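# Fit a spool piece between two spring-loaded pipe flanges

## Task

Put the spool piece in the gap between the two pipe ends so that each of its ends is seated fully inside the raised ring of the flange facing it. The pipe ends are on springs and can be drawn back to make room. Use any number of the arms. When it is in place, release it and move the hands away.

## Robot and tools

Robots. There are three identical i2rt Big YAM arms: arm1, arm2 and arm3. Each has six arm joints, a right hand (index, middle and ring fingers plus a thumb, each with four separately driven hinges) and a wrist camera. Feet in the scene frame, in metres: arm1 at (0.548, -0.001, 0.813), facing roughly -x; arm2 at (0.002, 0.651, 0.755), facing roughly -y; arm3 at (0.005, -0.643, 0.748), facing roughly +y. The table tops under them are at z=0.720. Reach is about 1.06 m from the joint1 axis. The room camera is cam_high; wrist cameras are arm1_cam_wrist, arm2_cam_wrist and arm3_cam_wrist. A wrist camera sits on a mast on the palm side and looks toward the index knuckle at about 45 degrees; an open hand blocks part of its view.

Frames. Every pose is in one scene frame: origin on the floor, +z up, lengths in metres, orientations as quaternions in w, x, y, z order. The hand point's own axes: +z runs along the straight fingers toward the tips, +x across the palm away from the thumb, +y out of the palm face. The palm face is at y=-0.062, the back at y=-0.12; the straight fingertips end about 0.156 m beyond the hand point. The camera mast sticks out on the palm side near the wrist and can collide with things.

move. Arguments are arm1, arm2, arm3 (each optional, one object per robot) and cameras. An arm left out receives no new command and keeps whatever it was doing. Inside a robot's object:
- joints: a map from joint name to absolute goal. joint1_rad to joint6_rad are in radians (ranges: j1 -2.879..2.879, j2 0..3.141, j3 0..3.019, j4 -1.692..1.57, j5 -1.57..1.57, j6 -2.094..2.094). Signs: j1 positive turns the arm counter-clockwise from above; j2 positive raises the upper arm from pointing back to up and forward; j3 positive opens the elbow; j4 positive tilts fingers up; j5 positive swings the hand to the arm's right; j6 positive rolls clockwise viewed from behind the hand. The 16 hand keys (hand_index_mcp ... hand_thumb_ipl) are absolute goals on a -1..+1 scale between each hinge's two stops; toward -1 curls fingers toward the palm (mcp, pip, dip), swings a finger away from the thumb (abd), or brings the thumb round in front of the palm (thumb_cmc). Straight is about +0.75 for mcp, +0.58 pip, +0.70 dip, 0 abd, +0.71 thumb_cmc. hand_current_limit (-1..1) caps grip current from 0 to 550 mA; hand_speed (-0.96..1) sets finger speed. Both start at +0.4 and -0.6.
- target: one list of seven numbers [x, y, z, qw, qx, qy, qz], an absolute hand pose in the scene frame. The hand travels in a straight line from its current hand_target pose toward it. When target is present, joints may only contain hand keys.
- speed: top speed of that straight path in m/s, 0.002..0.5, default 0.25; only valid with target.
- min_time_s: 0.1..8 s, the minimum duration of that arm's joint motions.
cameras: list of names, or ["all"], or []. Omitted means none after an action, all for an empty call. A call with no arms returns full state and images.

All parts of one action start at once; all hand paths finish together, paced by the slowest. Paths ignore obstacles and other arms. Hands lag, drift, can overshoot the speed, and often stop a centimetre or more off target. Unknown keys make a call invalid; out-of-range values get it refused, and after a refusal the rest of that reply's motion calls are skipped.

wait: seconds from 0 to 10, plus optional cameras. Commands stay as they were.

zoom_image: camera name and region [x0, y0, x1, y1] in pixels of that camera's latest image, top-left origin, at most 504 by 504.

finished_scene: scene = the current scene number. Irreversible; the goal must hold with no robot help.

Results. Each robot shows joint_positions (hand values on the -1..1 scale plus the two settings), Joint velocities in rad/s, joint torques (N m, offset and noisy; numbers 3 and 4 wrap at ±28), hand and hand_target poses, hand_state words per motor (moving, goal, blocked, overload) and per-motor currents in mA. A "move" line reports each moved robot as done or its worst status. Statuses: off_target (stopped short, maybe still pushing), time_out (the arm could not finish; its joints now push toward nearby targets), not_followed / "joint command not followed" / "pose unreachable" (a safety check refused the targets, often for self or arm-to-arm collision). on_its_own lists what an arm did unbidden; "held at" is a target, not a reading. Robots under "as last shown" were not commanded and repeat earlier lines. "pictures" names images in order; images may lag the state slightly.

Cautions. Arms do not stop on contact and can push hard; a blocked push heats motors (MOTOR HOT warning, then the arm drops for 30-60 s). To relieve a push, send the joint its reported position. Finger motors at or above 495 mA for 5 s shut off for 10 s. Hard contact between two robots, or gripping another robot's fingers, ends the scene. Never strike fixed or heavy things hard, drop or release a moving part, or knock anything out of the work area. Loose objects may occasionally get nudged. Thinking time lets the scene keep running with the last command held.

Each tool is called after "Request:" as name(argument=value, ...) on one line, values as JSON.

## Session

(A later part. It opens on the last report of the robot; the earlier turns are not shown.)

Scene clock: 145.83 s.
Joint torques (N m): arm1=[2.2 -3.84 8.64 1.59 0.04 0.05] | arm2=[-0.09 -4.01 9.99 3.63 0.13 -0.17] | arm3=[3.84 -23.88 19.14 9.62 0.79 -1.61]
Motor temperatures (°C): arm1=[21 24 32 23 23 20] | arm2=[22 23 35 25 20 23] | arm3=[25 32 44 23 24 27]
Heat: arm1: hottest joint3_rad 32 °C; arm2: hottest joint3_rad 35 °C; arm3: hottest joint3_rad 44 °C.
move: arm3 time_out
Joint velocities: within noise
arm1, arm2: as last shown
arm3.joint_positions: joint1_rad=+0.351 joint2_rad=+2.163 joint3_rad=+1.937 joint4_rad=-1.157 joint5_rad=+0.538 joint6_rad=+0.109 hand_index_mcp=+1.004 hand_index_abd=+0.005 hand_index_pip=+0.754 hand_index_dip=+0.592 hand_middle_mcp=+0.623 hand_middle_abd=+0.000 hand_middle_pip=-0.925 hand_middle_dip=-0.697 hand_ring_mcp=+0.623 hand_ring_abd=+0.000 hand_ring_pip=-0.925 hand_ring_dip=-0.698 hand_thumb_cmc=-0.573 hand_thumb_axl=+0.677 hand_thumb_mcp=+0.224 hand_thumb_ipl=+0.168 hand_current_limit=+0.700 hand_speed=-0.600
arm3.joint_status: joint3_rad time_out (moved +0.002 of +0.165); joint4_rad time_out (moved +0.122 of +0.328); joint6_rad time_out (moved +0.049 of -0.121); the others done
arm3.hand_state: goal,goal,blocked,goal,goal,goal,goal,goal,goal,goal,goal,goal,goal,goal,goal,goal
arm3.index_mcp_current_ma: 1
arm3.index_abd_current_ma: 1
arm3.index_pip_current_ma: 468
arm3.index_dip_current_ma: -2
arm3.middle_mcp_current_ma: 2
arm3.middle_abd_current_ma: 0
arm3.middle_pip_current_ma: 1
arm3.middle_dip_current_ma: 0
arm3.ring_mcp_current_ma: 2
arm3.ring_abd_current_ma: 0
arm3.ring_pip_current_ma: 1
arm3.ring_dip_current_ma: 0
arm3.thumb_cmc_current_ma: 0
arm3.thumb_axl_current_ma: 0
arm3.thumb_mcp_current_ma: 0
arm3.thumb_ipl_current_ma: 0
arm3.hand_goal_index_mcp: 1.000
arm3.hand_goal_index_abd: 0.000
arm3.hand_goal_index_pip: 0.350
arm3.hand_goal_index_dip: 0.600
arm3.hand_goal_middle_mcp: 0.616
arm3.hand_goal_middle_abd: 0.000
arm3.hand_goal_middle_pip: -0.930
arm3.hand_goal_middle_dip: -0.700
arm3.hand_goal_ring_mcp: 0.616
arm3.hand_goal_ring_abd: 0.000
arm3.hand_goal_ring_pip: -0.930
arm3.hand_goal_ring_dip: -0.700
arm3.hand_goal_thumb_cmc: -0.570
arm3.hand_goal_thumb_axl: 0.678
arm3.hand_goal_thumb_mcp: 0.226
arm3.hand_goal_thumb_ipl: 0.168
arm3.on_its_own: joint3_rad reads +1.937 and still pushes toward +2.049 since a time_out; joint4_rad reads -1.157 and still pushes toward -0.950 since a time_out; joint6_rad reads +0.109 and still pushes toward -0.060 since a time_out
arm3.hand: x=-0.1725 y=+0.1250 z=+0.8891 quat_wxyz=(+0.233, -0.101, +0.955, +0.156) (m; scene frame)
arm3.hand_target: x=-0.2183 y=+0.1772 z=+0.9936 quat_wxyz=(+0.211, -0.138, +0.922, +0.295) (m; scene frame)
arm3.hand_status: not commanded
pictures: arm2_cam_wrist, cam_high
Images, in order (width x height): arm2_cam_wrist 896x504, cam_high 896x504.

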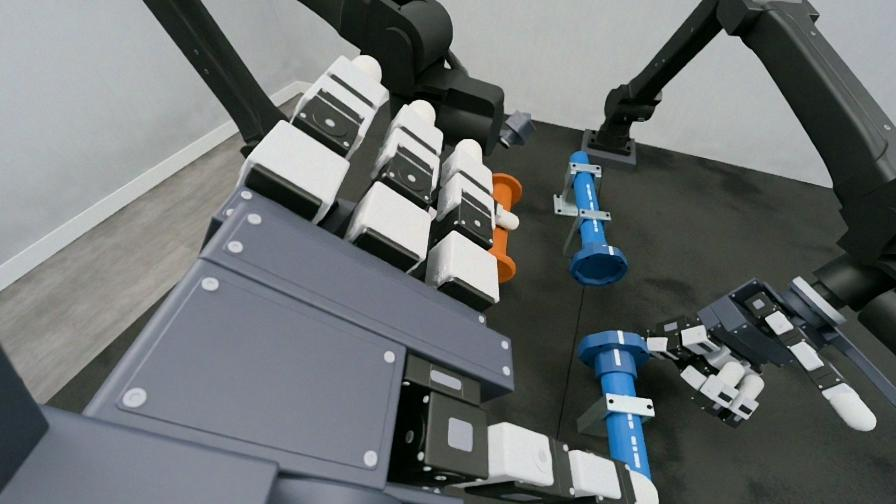

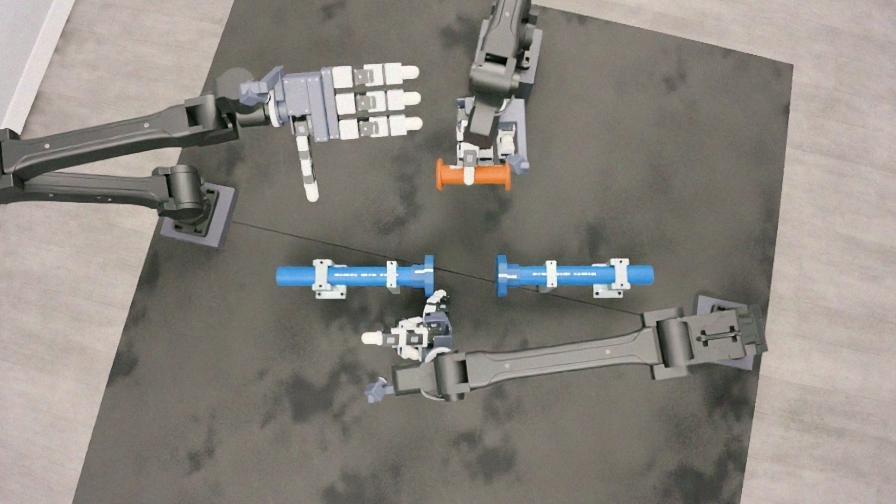

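Request:
move(arm3={"joints": {"joint1_rad": 0.365, "joint2_rad": 2.14, "joint3_rad": 2.15, "joint4_rad": -0.90, "joint5_rad": 0.54, "joint6_rad": -0.1, "hand_index_pip": 0.95}, "min_time_s": 2}, cameras=["arm2_cam_wrist", "cam_high"])

Request:
zoom_image(camera="cam_high", region=[400, 230, 520, 350])

Request:
zoom_image(camera="arm2_cam_wrist", region=[540, 180, 760, 380])

Scene clock: 151.53 s.
Joint torques (N m): arm1=[2.37 -3.9 8.62 1.58 0.05 0.05] | arm2=[-0.26 -4.01 9.98 3.62 0.14 -0.17] | arm3=[4.6 -23.94 19.33 10.09 0.83 -1.86]
Motor temperatures (°C): arm1=[21 24 32 23 23 20] | arm2=[22 23 35 25 20 23] | arm3=[25 33 45 24 24 28]
Heat: arm1: hottest joint3_rad 32 °C; arm2: hottest joint3_rad 35 °C; arm3: hottest joint3_rad 45 °C.
move: arm3 time_out
Joint velocities: within noise
arm1, arm2: as last shown
arm3.joint_positions: joint1_rad=+0.348 joint2_rad=+2.163 joint3_rad=+1.937 joint4_rad=-1.115 joint5_rad=+0.537 joint6_rad=+0.096 hand_index_mcp=+1.004 hand_index_abd=+0.000 hand_index_pip=+0.999 hand_index_dip=+0.602 hand_middle_mcp=+0.623 hand_middle_abd=+0.000 hand_middle_pip=-0.925 hand_middle_dip=-0.697 hand_ring_mcp=+0.623 hand_ring_abd=+0.000 hand_ring_pip=-0.925 hand_ring_dip=-0.698 hand_thumb_cmc=-0.573 hand_thumb_axl=+0.677 hand_thumb_mcp=+0.224 hand_thumb_ipl=+0.168 hand_current_limit=+0.700 hand_speed=-0.600
arm3.joint_status: joint3_rad time_out (moved +0.000 of +0.213); joint4_rad time_out (moved +0.041 of +0.257); joint6_rad time_out (moved -0.014 of -0.209); hand_index_pip off_target (ended at +0.999, target +0.950); the others done
arm3.hand_state: goal,goal,blocked,goal,goal,goal,goal,goal,goal,goal,goal,goal,goal,goal,goal,goal
arm3.index_mcp_current_ma: 1
arm3.index_abd_current_ma: 0
arm3.index_pip_current_ma: 51
arm3.index_dip_current_ma: 0
arm3.middle_mcp_current_ma: 2
arm3.middle_abd_current_ma: 0
arm3.middle_pip_current_ma: 1
arm3.middle_dip_current_ma: 0
arm3.ring_mcp_current_ma: 2
arm3.ring_abd_current_ma: 0
arm3.ring_pip_current_ma: 1
arm3.ring_dip_current_ma: 0
arm3.thumb_cmc_current_ma: 0
arm3.thumb_axl_current_ma: 0
arm3.thumb_mcp_current_ma: 0
arm3.thumb_ipl_current_ma: 0
arm3.hand_goal_index_mcp: 1.000
arm3.hand_goal_index_abd: 0.000
arm3.hand_goal_index_pip: 0.950
arm3.hand_goal_index_dip: 0.600
arm3.hand_goal_middle_mcp: 0.616
arm3.hand_goal_middle_abd: 0.000
arm3.hand_goal_middle_pip: -0.930
arm3.hand_goal_middle_dip: -0.700
arm3.hand_goal_ring_mcp: 0.616
arm3.hand_goal_ring_abd: 0.000
arm3.hand_goal_ring_pip: -0.930
arm3.hand_goal_ring_dip: -0.700
arm3.hand_goal_thumb_cmc: -0.570
arm3.hand_goal_thumb_axl: 0.678
arm3.hand_goal_thumb_mcp: 0.226
arm3.hand_goal_thumb_ipl: 0.168
arm3.on_its_own: joint3_rad reads +1.937 and still pushes toward +2.049 since a time_out (your +2.150 is given up); joint4_rad reads -1.115 and still pushes toward -0.900 since a time_out; joint6_rad reads +0.096 and still pushes toward -0.100 since a time_out
arm3.hand: x=-0.1742 y=+0.1328 z=+0.8937 quat_wxyz=(+0.229, -0.101, +0.953, +0.173) (m; scene frame)
arm3.hand_target: x=-0.2242 y=+0.1837 z=+1.0023 quat_wxyz=(+0.211, -0.148, +0.914, +0.314) (m; scene frame)
arm3.hand_status: not commanded
pictures: arm2_cam_wrist, cam_high
Images, in order (width x height): arm2_cam_wrist 896x504, cam_high 896x504.

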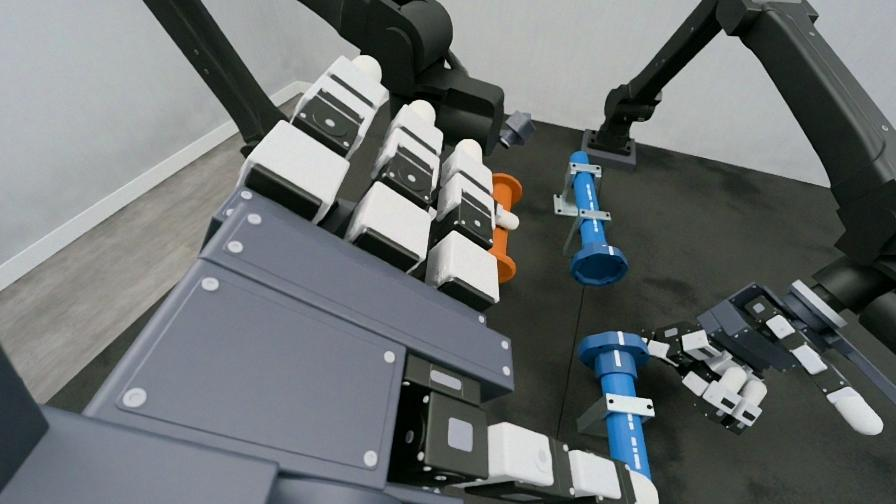

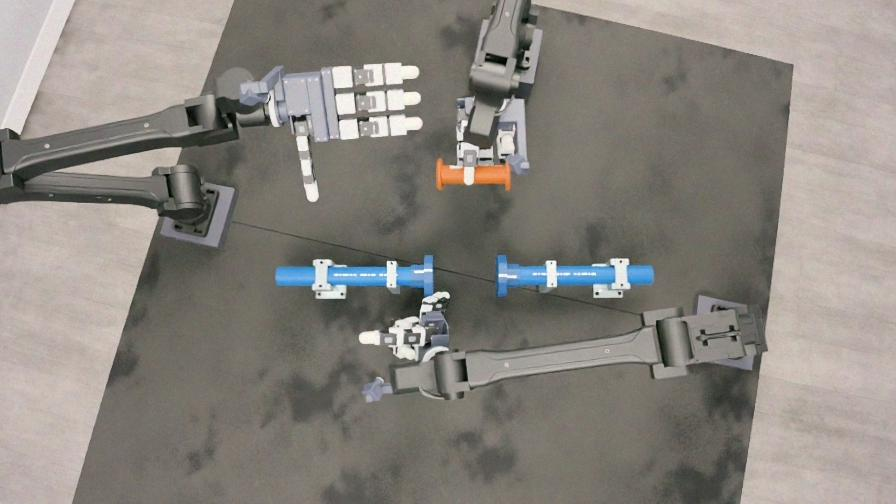

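Scaled by 4.200 from the camera's 896x504 image, which has a finer 1280x720 frame.

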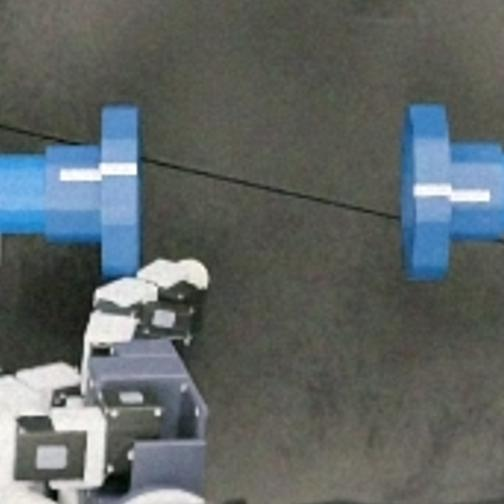

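Scaled by 2.291 from the camera's 896x504 image, which has a finer 1280x720 frame.

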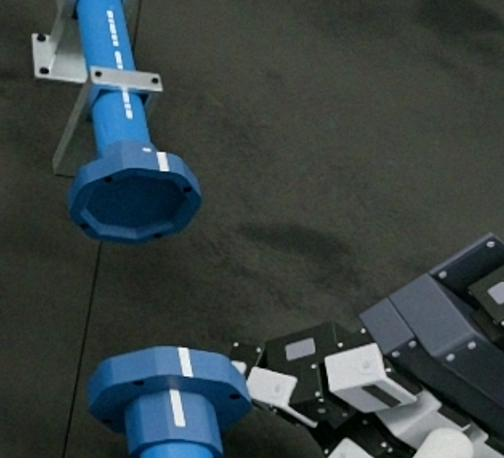

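Request:
move(arm3={"joints": {"joint1_rad": 0.37, "joint2_rad": 2.25, "joint3_rad": 2.22, "joint4_rad": -0.93, "joint5_rad": 0.54, "joint6_rad": -0.15}, "min_time_s": 2}, cameras=["arm2_cam_wrist", "cam_high"])

Request:
zoom_image(camera="cam_high", region=[400, 230, 520, 350])

Request:
zoom_image(camera="arm2_cam_wrist", region=[540, 180, 760, 380])

Scene clock: 158.37 s.
Joint torques (N m): arm1=[2.43 -3.84 8.62 1.57 0.04 0.05] | arm2=[-0.21 -3.96 9.96 3.56 0.13 -0.17] | arm3=[4.13 -19.37 19.26 10.02 -0.3 -2.32]
Motor temperatures (°C): arm1=[21 24 32 23 23 20] | arm2=[22 23 35 25 20 23] | arm3=[25 33 47 25 24 30]
Heat: arm1: hottest joint3_rad 32 °C; arm2: hottest joint3_rad 35 °C; arm3: hottest joint3_rad 47 °C.
move: arm3 time_out
Joint velocities: within noise
arm1, arm2: as last shown
arm3.joint_positions: joint1_rad=+0.353 joint2_rad=+2.213 joint3_rad=+1.999 joint4_rad=-1.148 joint5_rad=+0.562 joint6_rad=+0.092 hand_index_mcp=+1.006 hand_index_abd=+0.035 hand_index_pip=+0.999 hand_index_dip=+0.592 hand_middle_mcp=+0.623 hand_middle_abd=+0.000 hand_middle_pip=-0.925 hand_middle_dip=-0.697 hand_ring_mcp=+0.623 hand_ring_abd=+0.000 hand_ring_pip=-0.925 hand_ring_dip=-0.698 hand_thumb_cmc=-0.573 hand_thumb_axl=+0.677 hand_thumb_mcp=+0.224 hand_thumb_ipl=+0.168 hand_current_limit=+0.700 hand_speed=-0.600
arm3.joint_status: joint3_rad time_out (moved +0.062 of +0.283); joint4_rad time_out (moved -0.033 of +0.185); joint6_rad time_out (moved -0.003 of -0.246); the others done
arm3.hand_state: goal,blocked,blocked,goal,goal,goal,goal,goal,goal,goal,goal,goal,goal,goal,goal,goal
arm3.index_mcp_current_ma: 1
arm3.index_abd_current_ma: 22
arm3.index_pip_current_ma: 51
arm3.index_dip_current_ma: -2
arm3.middle_mcp_current_ma: 2
arm3.middle_abd_current_ma: 0
arm3.middle_pip_current_ma: 1
arm3.middle_dip_current_ma: 0
arm3.ring_mcp_current_ma: 2
arm3.ring_abd_current_ma: 0
arm3.ring_pip_current_ma: 1
arm3.ring_dip_current_ma: 0
arm3.thumb_cmc_current_ma: 0
arm3.thumb_axl_current_ma: 0
arm3.thumb_mcp_current_ma: 0
arm3.thumb_ipl_current_ma: 0
arm3.hand_goal_index_mcp: 1.000
arm3.hand_goal_index_abd: 0.000
arm3.hand_goal_index_pip: 0.950
arm3.hand_goal_index_dip: 0.600
arm3.hand_goal_middle_mcp: 0.616
arm3.hand_goal_middle_abd: 0.000
arm3.hand_goal_middle_pip: -0.930
arm3.hand_goal_middle_dip: -0.700
arm3.hand_goal_ring_mcp: 0.616
arm3.hand_goal_ring_abd: 0.000
arm3.hand_goal_ring_pip: -0.930
arm3.hand_goal_ring_dip: -0.700
arm3.hand_goal_thumb_cmc: -0.570
arm3.hand_goal_thumb_axl: 0.678
arm3.hand_goal_thumb_mcp: 0.226
arm3.hand_goal_thumb_ipl: 0.168
arm3.on_its_own: joint3_rad reads +1.999 and still pushes toward +2.111 since a time_out (your +2.220 is given up); joint4_rad reads -1.148 and still pushes toward -0.930 since a time_out; joint6_rad reads +0.092 and still pushes toward -0.150 since a time_out
arm3.hand: x=-0.1787 y=+0.1427 z=+0.8853 quat_wxyz=(+0.243, -0.106, +0.950, +0.166) (m; scene frame)
arm3.hand_target: x=-0.2389 y=+0.1985 z=+0.9378 quat_wxyz=(+0.226, -0.185, +0.916, +0.274) (m; scene frame)
arm3.hand_status: not commanded
pictures: arm2_cam_wrist, cam_high
Images, in order (width x height): arm2_cam_wrist 896x504, cam_high 896x504.

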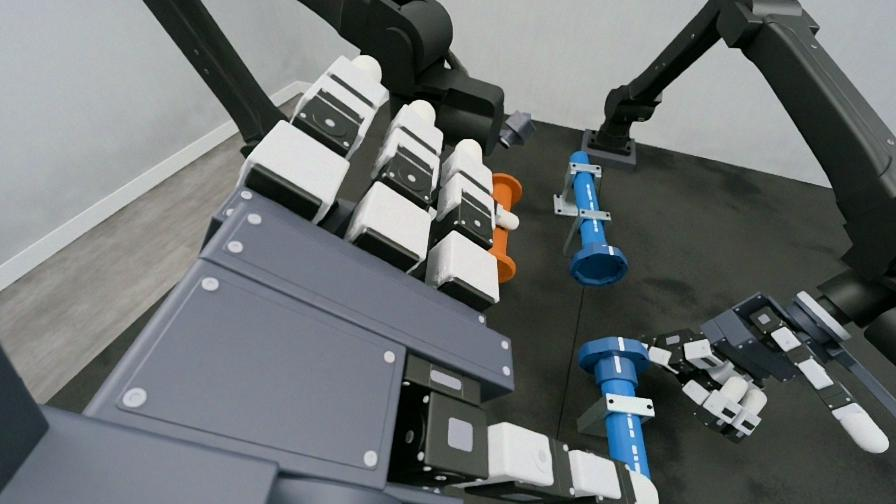

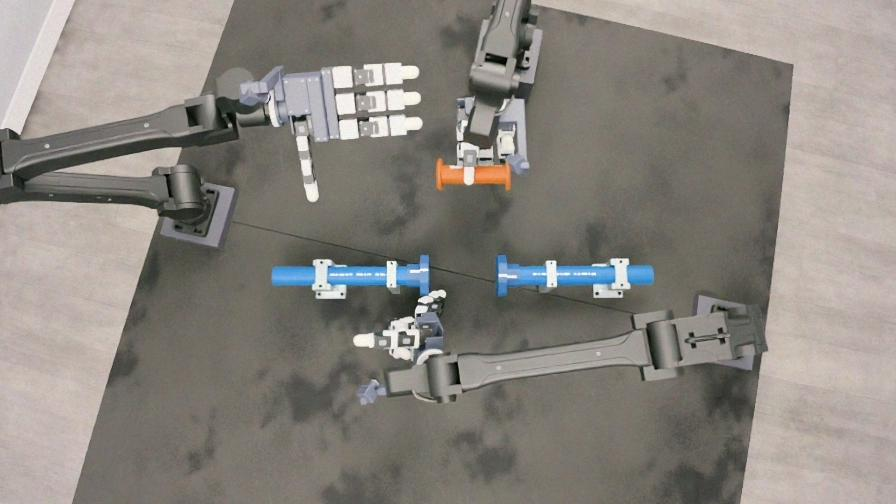

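Scaled by 4.200 from the camera's 896x504 image, which has a finer 1280x720 frame.

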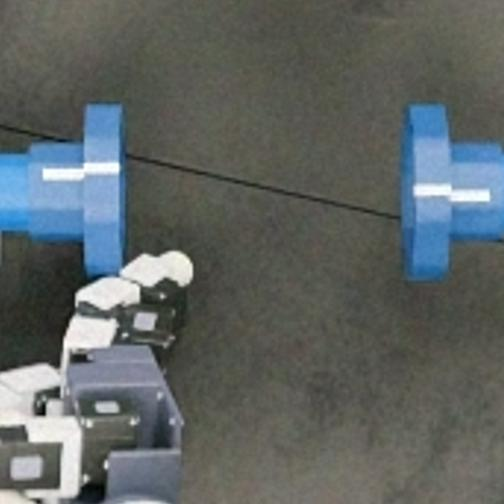

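Scaled by 2.291 from the camera's 896x504 image, which has a finer 1280x720 frame.

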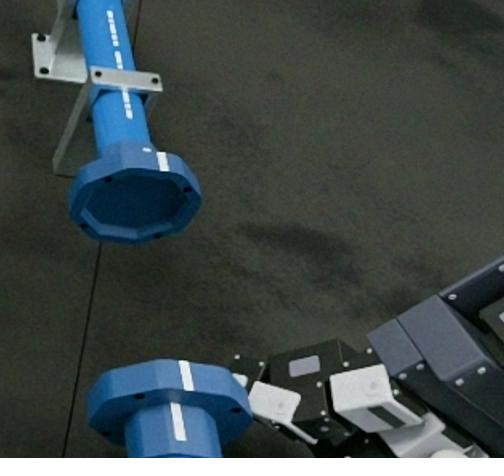

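Request:
move(arm3={"joints": {"joint1_rad": 0.37, "joint2_rad": 2.33, "joint3_rad": 2.33, "joint4_rad": -0.93, "joint5_rad": 0.52, "joint6_rad": -0.2}, "min_time_s": 2}, cameras=["arm2_cam_wrist", "cam_high", "arm1_cam_wrist"])

Request:
zoom_image(camera="cam_high", region=[400, 230, 520, 350])

Request:
zoom_image(camera="arm2_cam_wrist", region=[540, 180, 760, 380])

Scene clock: 164.67 s.
Joint torques (N m): arm1=[2.2 -3.9 8.62 1.61 0.04 0.06] | arm2=[-0.09 -4.13 9.98 3.58 0.14 -0.18] | arm3=[4.01 -17.85 19.12 10.67 -1.2 -2.72]
Motor temperatures (°C): arm1=[21 24 32 23 23 20] | arm2=[22 23 35 25 20 23] | arm3=[25 32 52 26 24 32]
Heat: arm1: hottest joint3_rad 32 °C; arm2: hottest joint3_rad 35 °C; arm3: hottest joint3_rad 52 °C.
move: arm3 time_out
Joint velocities: within noise
arm1, arm2: as last shown
arm3.joint_positions: joint1_rad=+0.354 joint2_rad=+2.268 joint3_rad=+2.090 joint4_rad=-1.217 joint5_rad=+0.563 joint6_rad=+0.090 hand_index_mcp=+1.007 hand_index_abd=+0.071 hand_index_pip=+0.999 hand_index_dip=+0.588 hand_middle_mcp=+0.623 hand_middle_abd=+0.000 hand_middle_pip=-0.925 hand_middle_dip=-0.697 hand_ring_mcp=+0.623 hand_ring_abd=+0.000 hand_ring_pip=-0.925 hand_ring_dip=-0.698 hand_thumb_cmc=-0.573 hand_thumb_axl=+0.677 hand_thumb_mcp=+0.224 hand_thumb_ipl=+0.168 hand_current_limit=+0.700 hand_speed=-0.600
arm3.joint_status: joint3_rad time_out (moved +0.091 of +0.331); joint4_rad time_out (moved -0.068 of +0.218); joint5_rad time_out (moved +0.000 of -0.042); joint6_rad time_out (moved -0.002 of -0.292); the others done
arm3.hand_state: goal,blocked,blocked,goal,goal,goal,goal,goal,goal,goal,goal,goal,goal,goal,goal,goal
arm3.index_mcp_current_ma: 2
arm3.index_abd_current_ma: 78
arm3.index_pip_current_ma: 51
arm3.index_dip_current_ma: -4
arm3.middle_mcp_current_ma: 2
arm3.middle_abd_current_ma: 0
arm3.middle_pip_current_ma: 1
arm3.middle_dip_current_ma: 0
arm3.ring_mcp_current_ma: 2
arm3.ring_abd_current_ma: 0
arm3.ring_pip_current_ma: 1
arm3.ring_dip_current_ma: 0
arm3.thumb_cmc_current_ma: 0
arm3.thumb_axl_current_ma: 0
arm3.thumb_mcp_current_ma: 0
arm3.thumb_ipl_current_ma: 0
arm3.hand_goal_index_mcp: 1.000
arm3.hand_goal_index_abd: 0.000
arm3.hand_goal_index_pip: 0.950
arm3.hand_goal_index_dip: 0.600
arm3.hand_goal_middle_mcp: 0.616
arm3.hand_goal_middle_abd: 0.000
arm3.hand_goal_middle_pip: -0.930
arm3.hand_goal_middle_dip: -0.700
arm3.hand_goal_ring_mcp: 0.616
arm3.hand_goal_ring_abd: 0.000
arm3.hand_goal_ring_pip: -0.930
arm3.hand_goal_ring_dip: -0.700
arm3.hand_goal_thumb_cmc: -0.570
arm3.hand_goal_thumb_axl: 0.678
arm3.hand_goal_thumb_mcp: 0.226
arm3.hand_goal_thumb_ipl: 0.168
arm3.on_its_own: joint3_rad reads +2.090 and still pushes toward +2.203 since a time_out (your +2.330 is given up); joint4_rad reads -1.217 and still pushes toward -0.981 since a time_out; joint5_rad reads +0.563 and still pushes toward +0.520 since a time_out; joint6_rad reads +0.090 and still pushes toward -0.192 since a time_out
arm3.hand: x=-0.1840 y=+0.1524 z=+0.8784 quat_wxyz=(+0.247, -0.112, +0.951, +0.151) (m; scene frame)
arm3.hand_target: x=-0.2507 y=+0.2107 z=+0.9077 quat_wxyz=(+0.225, -0.214, +0.917, +0.250) (m; scene frame)
arm3.hand_status: not commanded
pictures: arm1_cam_wrist, arm2_cam_wrist, cam_high
Images, in order (width x height): arm1_cam_wrist 896x504, arm2_cam_wrist 896x504, cam_high 896x504.

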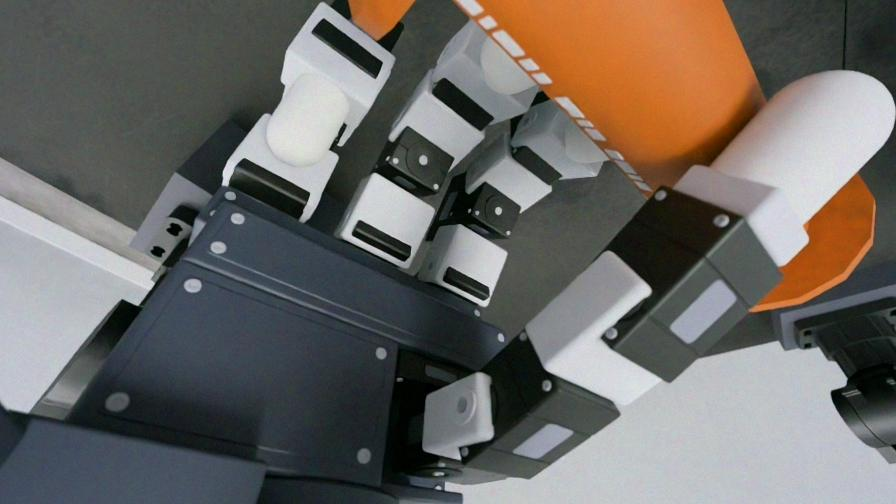

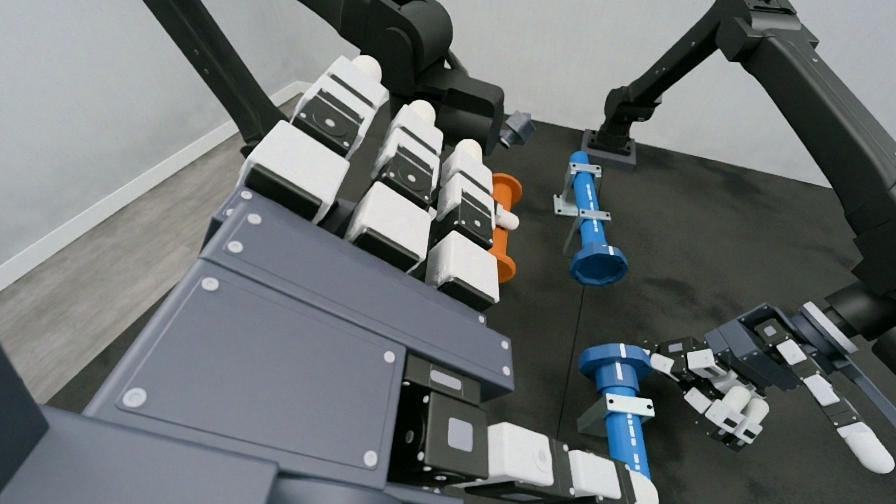

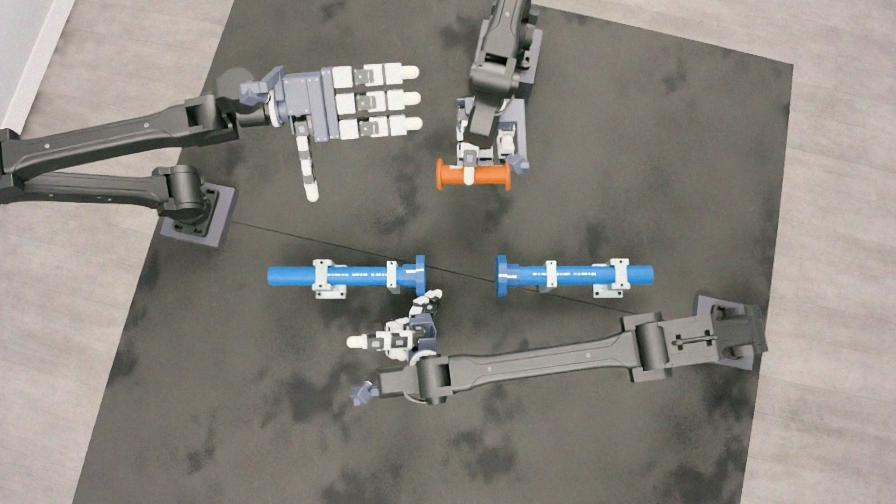

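Scaled by 4.200 from the camera's 896x504 image, which has a finer 1280x720 frame.

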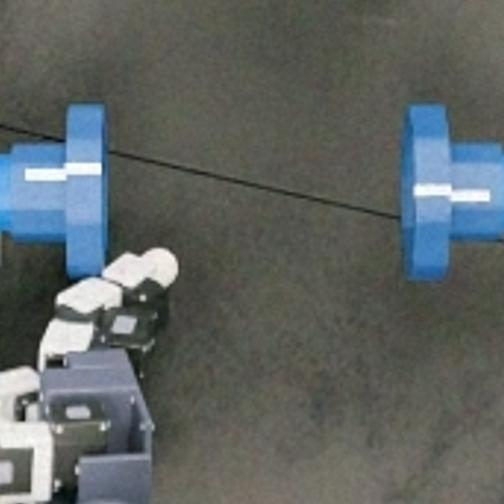

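Scaled by 2.291 from the camera's 896x504 image, which has a finer 1280x720 frame.

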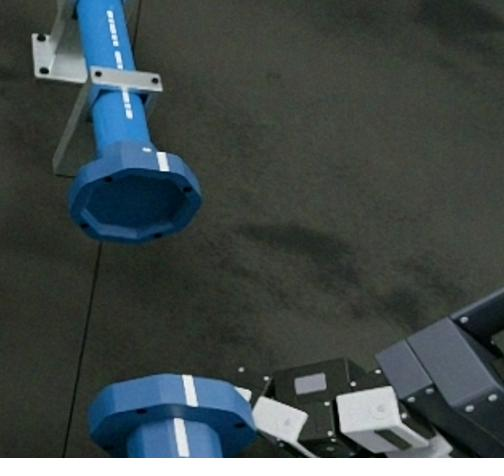

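Request:
move(arm1={"target": [0.15, 0.023, 0.85, 0.0137, 0.7836, -0.6210, -0.0108], "speed": 0.12}, arm3={"joints": {"joint1_rad": 0.37, "joint2_rad": 2.36, "joint3_rad": 2.36, "joint4_rad": -0.95, "joint5_rad": 0.52, "joint6_rad": -0.19}, "min_time_s": 1}, cameras=["arm2_cam_wrist", "cam_high", "arm1_cam_wrist"])

Request:
zoom_image(camera="cam_high", region=[390, 150, 540, 320])

Request:
zoom_image(camera="arm2_cam_wrist", region=[460, 150, 700, 400])

Scene clock: 169.77 s.
Joint torques (N m): arm1=[1.26 -5.95 7.31 1.58 0.01 -0.17] | arm2=[-0.03 -3.96 9.95 3.6 0.14 -0.18] | arm3=[4.37 -17.38 19.11 10.76 -1.21 -2.76]
Motor temperatures (°C): arm1=[21 24 32 23 23 20] | arm2=[22 23 35 25 20 23] | arm3=[25 32 55 26 24 33]
Heat: arm1: hottest joint3_rad 32 °C; arm2: hottest joint3_rad 35 °C; arm3: hottest joint3_rad 55 °C.
move: arm1 done; arm3 time_out
Joint velocities: within noise
arm1.joint_positions: joint1_rad=-0.096 joint2_rad=+1.340 joint3_rad=+0.678 joint4_rad=-0.903 joint5_rad=-0.012 joint6_rad=-0.294 hand_index_mcp=+0.238 hand_index_abd=-0.003 hand_index_pip=-0.297 hand_index_dip=+0.148 hand_middle_mcp=+0.207 hand_middle_abd=-0.001 hand_middle_pip=-0.295 hand_middle_dip=+0.165 hand_ring_mcp=+0.616 hand_ring_abd=+0.000 hand_ring_pip=-0.926 hand_ring_dip=-0.698 hand_thumb_cmc=-0.548 hand_thumb_axl=+0.683 hand_thumb_mcp=+0.014 hand_thumb_ipl=+0.101 hand_current_limit=+0.400 hand_speed=-0.800
arm1.joint_status: not commanded
arm1.hand_state: blocked,goal,blocked,blocked,blocked,goal,blocked,blocked,goal,goal,goal,goal,blocked,goal,blocked,blocked
arm1.index_mcp_current_ma: 385
arm1.index_abd_current_ma: 0
arm1.index_pip_current_ma: 56
arm1.index_dip_current_ma: 11
arm1.middle_mcp_current_ma: 96
arm1.middle_abd_current_ma: 0
arm1.middle_pip_current_ma: 18
arm1.middle_dip_current_ma: 9
arm1.ring_mcp_current_ma: 0
arm1.ring_abd_current_ma: 0
arm1.ring_pip_current_ma: 0
arm1.ring_dip_current_ma: 0
arm1.thumb_cmc_current_ma: 7
arm1.thumb_axl_current_ma: 1
arm1.thumb_mcp_current_ma: 385
arm1.thumb_ipl_current_ma: 168
arm1.hand_goal_index_mcp: -0.100
arm1.hand_goal_index_abd: 0.000
arm1.hand_goal_index_pip: -0.360
arm1.hand_goal_index_dip: 0.120
arm1.hand_goal_middle_mcp: 0.130
arm1.hand_goal_middle_abd: 0.000
arm1.hand_goal_middle_pip: -0.330
arm1.hand_goal_middle_dip: 0.140
arm1.hand_goal_ring_mcp: 0.616
arm1.hand_goal_ring_abd: 0.000
arm1.hand_goal_ring_pip: -0.930
arm1.hand_goal_ring_dip: -0.700
arm1.hand_goal_thumb_cmc: -0.570
arm1.hand_goal_thumb_axl: 0.678
arm1.hand_goal_thumb_mcp: -0.280
arm1.hand_goal_thumb_ipl: 0.020
arm1.hand: x=+0.1561 y=+0.0204 z=+0.8464 quat_wxyz=(+0.006, +0.783, -0.622, +0.001) (m; scene frame)
arm1.hand_target: x=+0.1501 y=+0.0229 z=+0.8501 quat_wxyz=(+0.014, +0.784, -0.621, -0.011) (m; scene frame)
arm1.hand_status: done (0.008 m and 1.6 deg from the pose sent, 0.091 m and 1.5 deg at the start)
arm2: as last shown
arm3.joint_positions: joint1_rad=+0.354 joint2_rad=+2.289 joint3_rad=+2.125 joint4_rad=-1.247 joint5_rad=+0.563 joint6_rad=+0.110 hand_index_mcp=+1.007 hand_index_abd=+0.084 hand_index_pip=+0.999 hand_index_dip=+0.587 hand_middle_mcp=+0.623 hand_middle_abd=+0.000 hand_middle_pip=-0.925 hand_middle_dip=-0.697 hand_ring_mcp=+0.623 hand_ring_abd=+0.000 hand_ring_pip=-0.925 hand_ring_dip=-0.698 hand_thumb_cmc=-0.573 hand_thumb_axl=+0.677 hand_thumb_mcp=+0.224 hand_thumb_ipl=+0.168 hand_current_limit=+0.700 hand_speed=-0.600
arm3.joint_status: joint3_rad time_out (moved +0.035 of +0.270); joint4_rad time_out (moved -0.030 of +0.267); joint5_rad time_out (moved +0.001 of -0.043); joint6_rad time_out (moved +0.020 of -0.280); the others done
arm3.hand_state: goal,blocked,blocked,goal,goal,goal,goal,goal,goal,goal,goal,goal,goal,goal,goal,goal
arm3.index_mcp_current_ma: 2
arm3.index_abd_current_ma: 107
arm3.index_pip_current_ma: 51
arm3.index_dip_current_ma: -5
arm3.middle_mcp_current_ma: 2
arm3.middle_abd_current_ma: 0
arm3.middle_pip_current_ma: 1
arm3.middle_dip_current_ma: 0
arm3.ring_mcp_current_ma: 2
arm3.ring_abd_current_ma: 0
arm3.ring_pip_current_ma: 1
arm3.ring_dip_current_ma: 0
arm3.thumb_cmc_current_ma: 0
arm3.thumb_axl_current_ma: 0
arm3.thumb_mcp_current_ma: 0
arm3.thumb_ipl_current_ma: 0
arm3.hand_goal_index_mcp: 1.000
arm3.hand_goal_index_abd: 0.000
arm3.hand_goal_index_pip: 0.950
arm3.hand_goal_index_dip: 0.600
arm3.hand_goal_middle_mcp: 0.616
arm3.hand_goal_middle_abd: 0.000
arm3.hand_goal_middle_pip: -0.930
arm3.hand_goal_middle_dip: -0.700
arm3.hand_goal_ring_mcp: 0.616
arm3.hand_goal_ring_abd: 0.000
arm3.hand_goal_ring_pip: -0.930
arm3.hand_goal_ring_dip: -0.700
arm3.hand_goal_thumb_cmc: -0.570
arm3.hand_goal_thumb_axl: 0.678
arm3.hand_goal_thumb_mcp: 0.226
arm3.hand_goal_thumb_ipl: 0.168
arm3.on_its_own: joint3_rad reads +2.125 and still pushes toward +2.237 since a time_out (your +2.360 is given up); joint4_rad reads -1.247 and still pushes toward -1.011 since a time_out (your -0.950 is given up); joint5_rad reads +0.563 and still pushes toward +0.520 since a time_out; joint6_rad reads +0.110 and still pushes toward -0.173 since a time_out
arm3.hand: x=-0.1831 y=+0.1551 z=+0.8765 quat_wxyz=(+0.248, -0.105, +0.952, +0.146) (m; scene frame)
arm3.hand_target: x=-0.2503 y=+0.2138 z=+0.8965 quat_wxyz=(+0.225, -0.209, +0.921, +0.241) (m; scene frame)
arm3.hand_status: not commanded
pictures: arm1_cam_wrist, arm2_cam_wrist, cam_high
Images, in order (width x height): arm1_cam_wrist 896x504, arm2_cam_wrist 896x504, cam_high 896x504.

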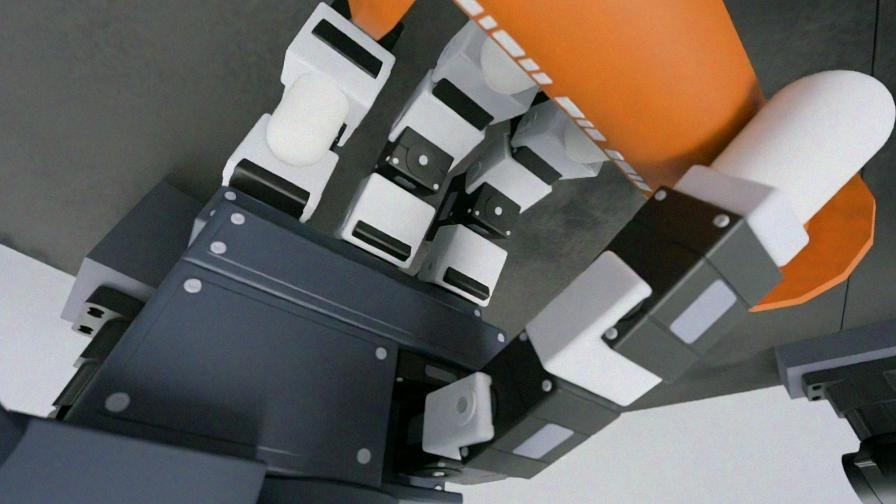

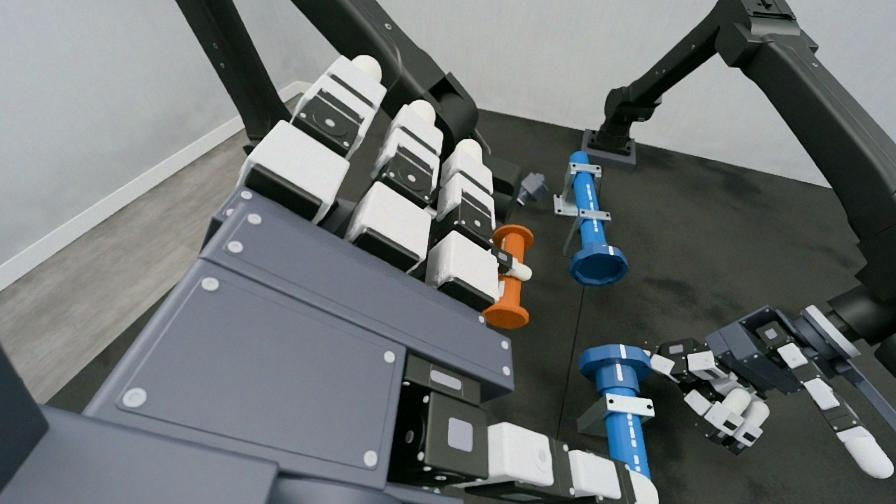

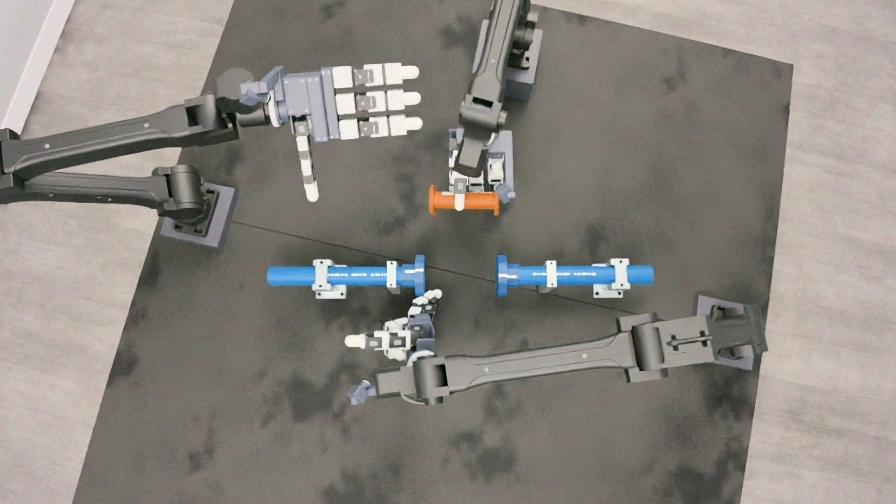

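Scaled by 2.965 from the camera's 896x504 image, which has a finer 1280x720 frame.

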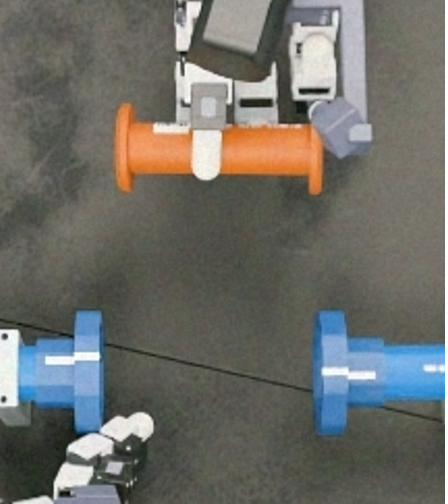

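Scaled by 2.016 from the camera's 896x504 image, which has a finer 1280x720 frame.

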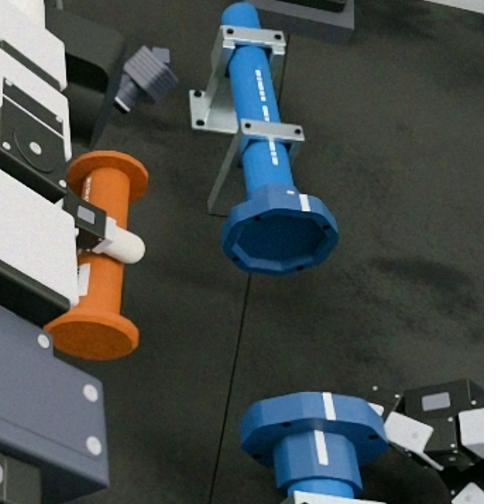

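Request:
move(arm1={"target": [0.07, 0.009, 0.840, -0.008, 0.791, -0.610, -0.038], "speed": 0.12}, cameras=["arm2_cam_wrist", "cam_high", "arm3_cam_wrist"])

Request:
zoom_image(camera="cam_high", region=[390, 180, 540, 320])

Request:
zoom_image(camera="arm2_cam_wrist", region=[480, 180, 700, 400])

Scene clock: 175.70 s.
Joint torques (N m): arm1=[2.26 -8.18 11.4 1.35 0.12 0.1] | arm2=[-0.15 -4.01 9.98 3.62 0.14 -0.18] | arm3=[4.25 -17.2 19.11 10.69 -1.22 -2.72]
Motor temperatures (°C): arm1=[21 24 32 23 23 20] | arm2=[22 23 35 25 20 23] | arm3=[25 32 56 27 24 35]
Heat: arm1: hottest joint3_rad 32 °C; arm2: hottest joint3_rad 35 °C; arm3: hottest joint3_rad 56 °C.
move: arm1 off_target
Joint velocities: within noise
arm1.joint_positions: joint1_rad=-0.034 joint2_rad=+1.544 joint3_rad=+0.801 joint4_rad=-0.858 joint5_rad=+0.055 joint6_rad=-0.269 hand_index_mcp=+0.238 hand_index_abd=-0.003 hand_index_pip=-0.297 hand_index_dip=+0.148 hand_middle_mcp=+0.207 hand_middle_abd=-0.001 hand_middle_pip=-0.295 hand_middle_dip=+0.165 hand_ring_mcp=+0.616 hand_ring_abd=+0.000 hand_ring_pip=-0.926 hand_ring_dip=-0.698 hand_thumb_cmc=-0.548 hand_thumb_axl=+0.683 hand_thumb_mcp=+0.014 hand_thumb_ipl=+0.101 hand_current_limit=+0.400 hand_speed=-0.800
arm1.joint_status: not commanded
arm1.hand_state: blocked,goal,blocked,blocked,blocked,goal,blocked,blocked,goal,goal,goal,goal,blocked,goal,blocked,blocked
arm1.index_mcp_current_ma: 385
arm1.index_abd_current_ma: 0
arm1.index_pip_current_ma: 57
arm1.index_dip_current_ma: 11
arm1.middle_mcp_current_ma: 96
arm1.middle_abd_current_ma: 0
arm1.middle_pip_current_ma: 18
arm1.middle_dip_current_ma: 9
arm1.ring_mcp_current_ma: 0
arm1.ring_abd_current_ma: 0
arm1.ring_pip_current_ma: 0
arm1.ring_dip_current_ma: 0
arm1.thumb_cmc_current_ma: 7
arm1.thumb_axl_current_ma: 1
arm1.thumb_mcp_current_ma: 385
arm1.thumb_ipl_current_ma: 168
arm1.hand_goal_index_mcp: -0.100
arm1.hand_goal_index_abd: 0.000
arm1.hand_goal_index_pip: -0.360
arm1.hand_goal_index_dip: 0.120
arm1.hand_goal_middle_mcp: 0.130
arm1.hand_goal_middle_abd: 0.000
arm1.hand_goal_middle_pip: -0.330
arm1.hand_goal_middle_dip: 0.140
arm1.hand_goal_ring_mcp: 0.616
arm1.hand_goal_ring_abd: 0.000
arm1.hand_goal_ring_pip: -0.930
arm1.hand_goal_ring_dip: -0.700
arm1.hand_goal_thumb_cmc: -0.570
arm1.hand_goal_thumb_axl: 0.678
arm1.hand_goal_thumb_mcp: -0.280
arm1.hand_goal_thumb_ipl: 0.020
arm1.hand: x=+0.1066 y=+0.0103 z=+0.8161 quat_wxyz=(-0.031, +0.794, -0.607, -0.005) (m; scene frame)
arm1.hand_target: x=+0.0724 y=+0.0089 z=+0.8415 quat_wxyz=(-0.008, +0.791, -0.610, -0.038) (m; scene frame)
arm1.hand_status: off_target (0.044 m and 4.7 deg from the pose sent, 0.087 m and 5.0 deg at the start)
arm2, arm3: as last shown
arm3.on_its_own: joint3_rad reads +2.125 and still pushes toward +2.237 since a time_out (your +2.360 is given up); joint4_rad reads -1.247 and still pushes toward -1.011 since a time_out (your -0.950 is given up); joint5_rad reads +0.563 and still pushes toward +0.520 since a time_out; joint6_rad reads +0.110 and still pushes toward -0.173 since a time_out
pictures: arm2_cam_wrist, arm3_cam_wrist, cam_high
Images, in order (width x height): arm2_cam_wrist 896x504, arm3_cam_wrist 896x504, cam_high 896x504.

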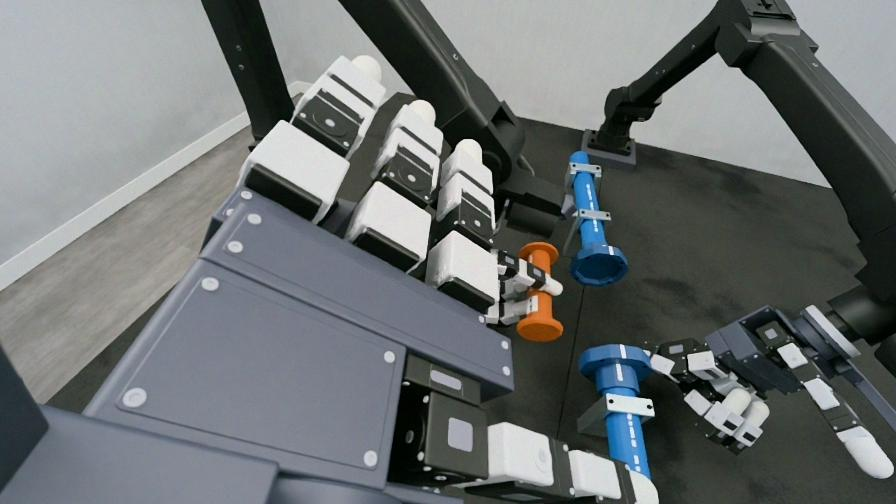

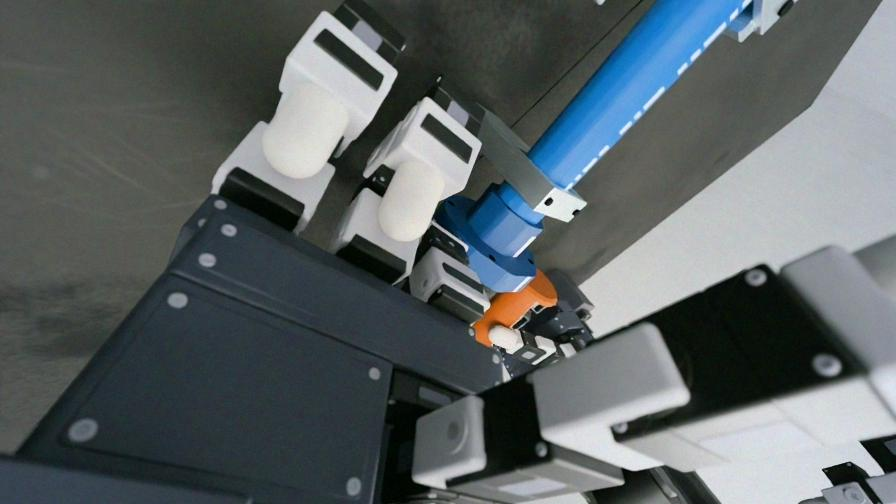

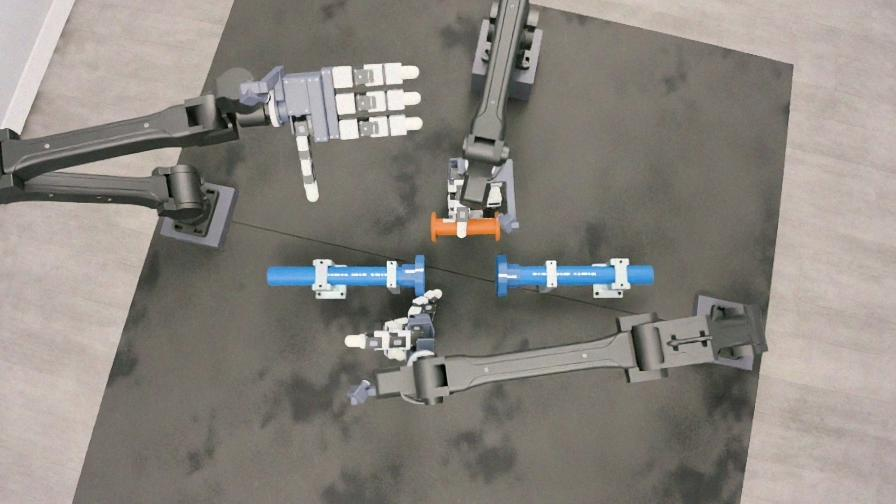

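Scaled by 3.360 from the camera's 896x504 image, which has a finer 1280x720 frame.

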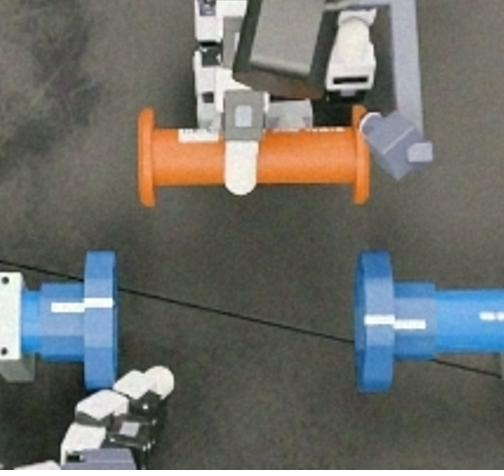

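Scaled by 2.291 from the camera's 896x504 image, which has a finer 1280x720 frame.

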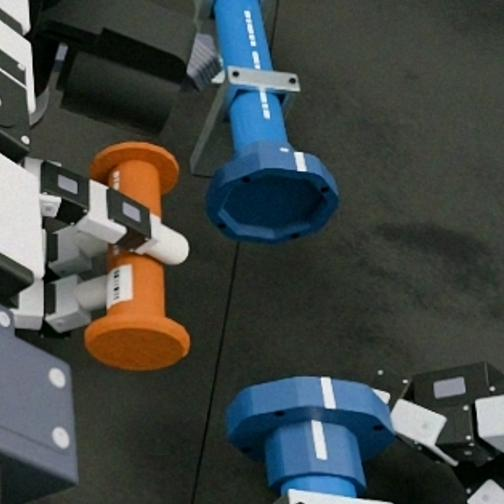

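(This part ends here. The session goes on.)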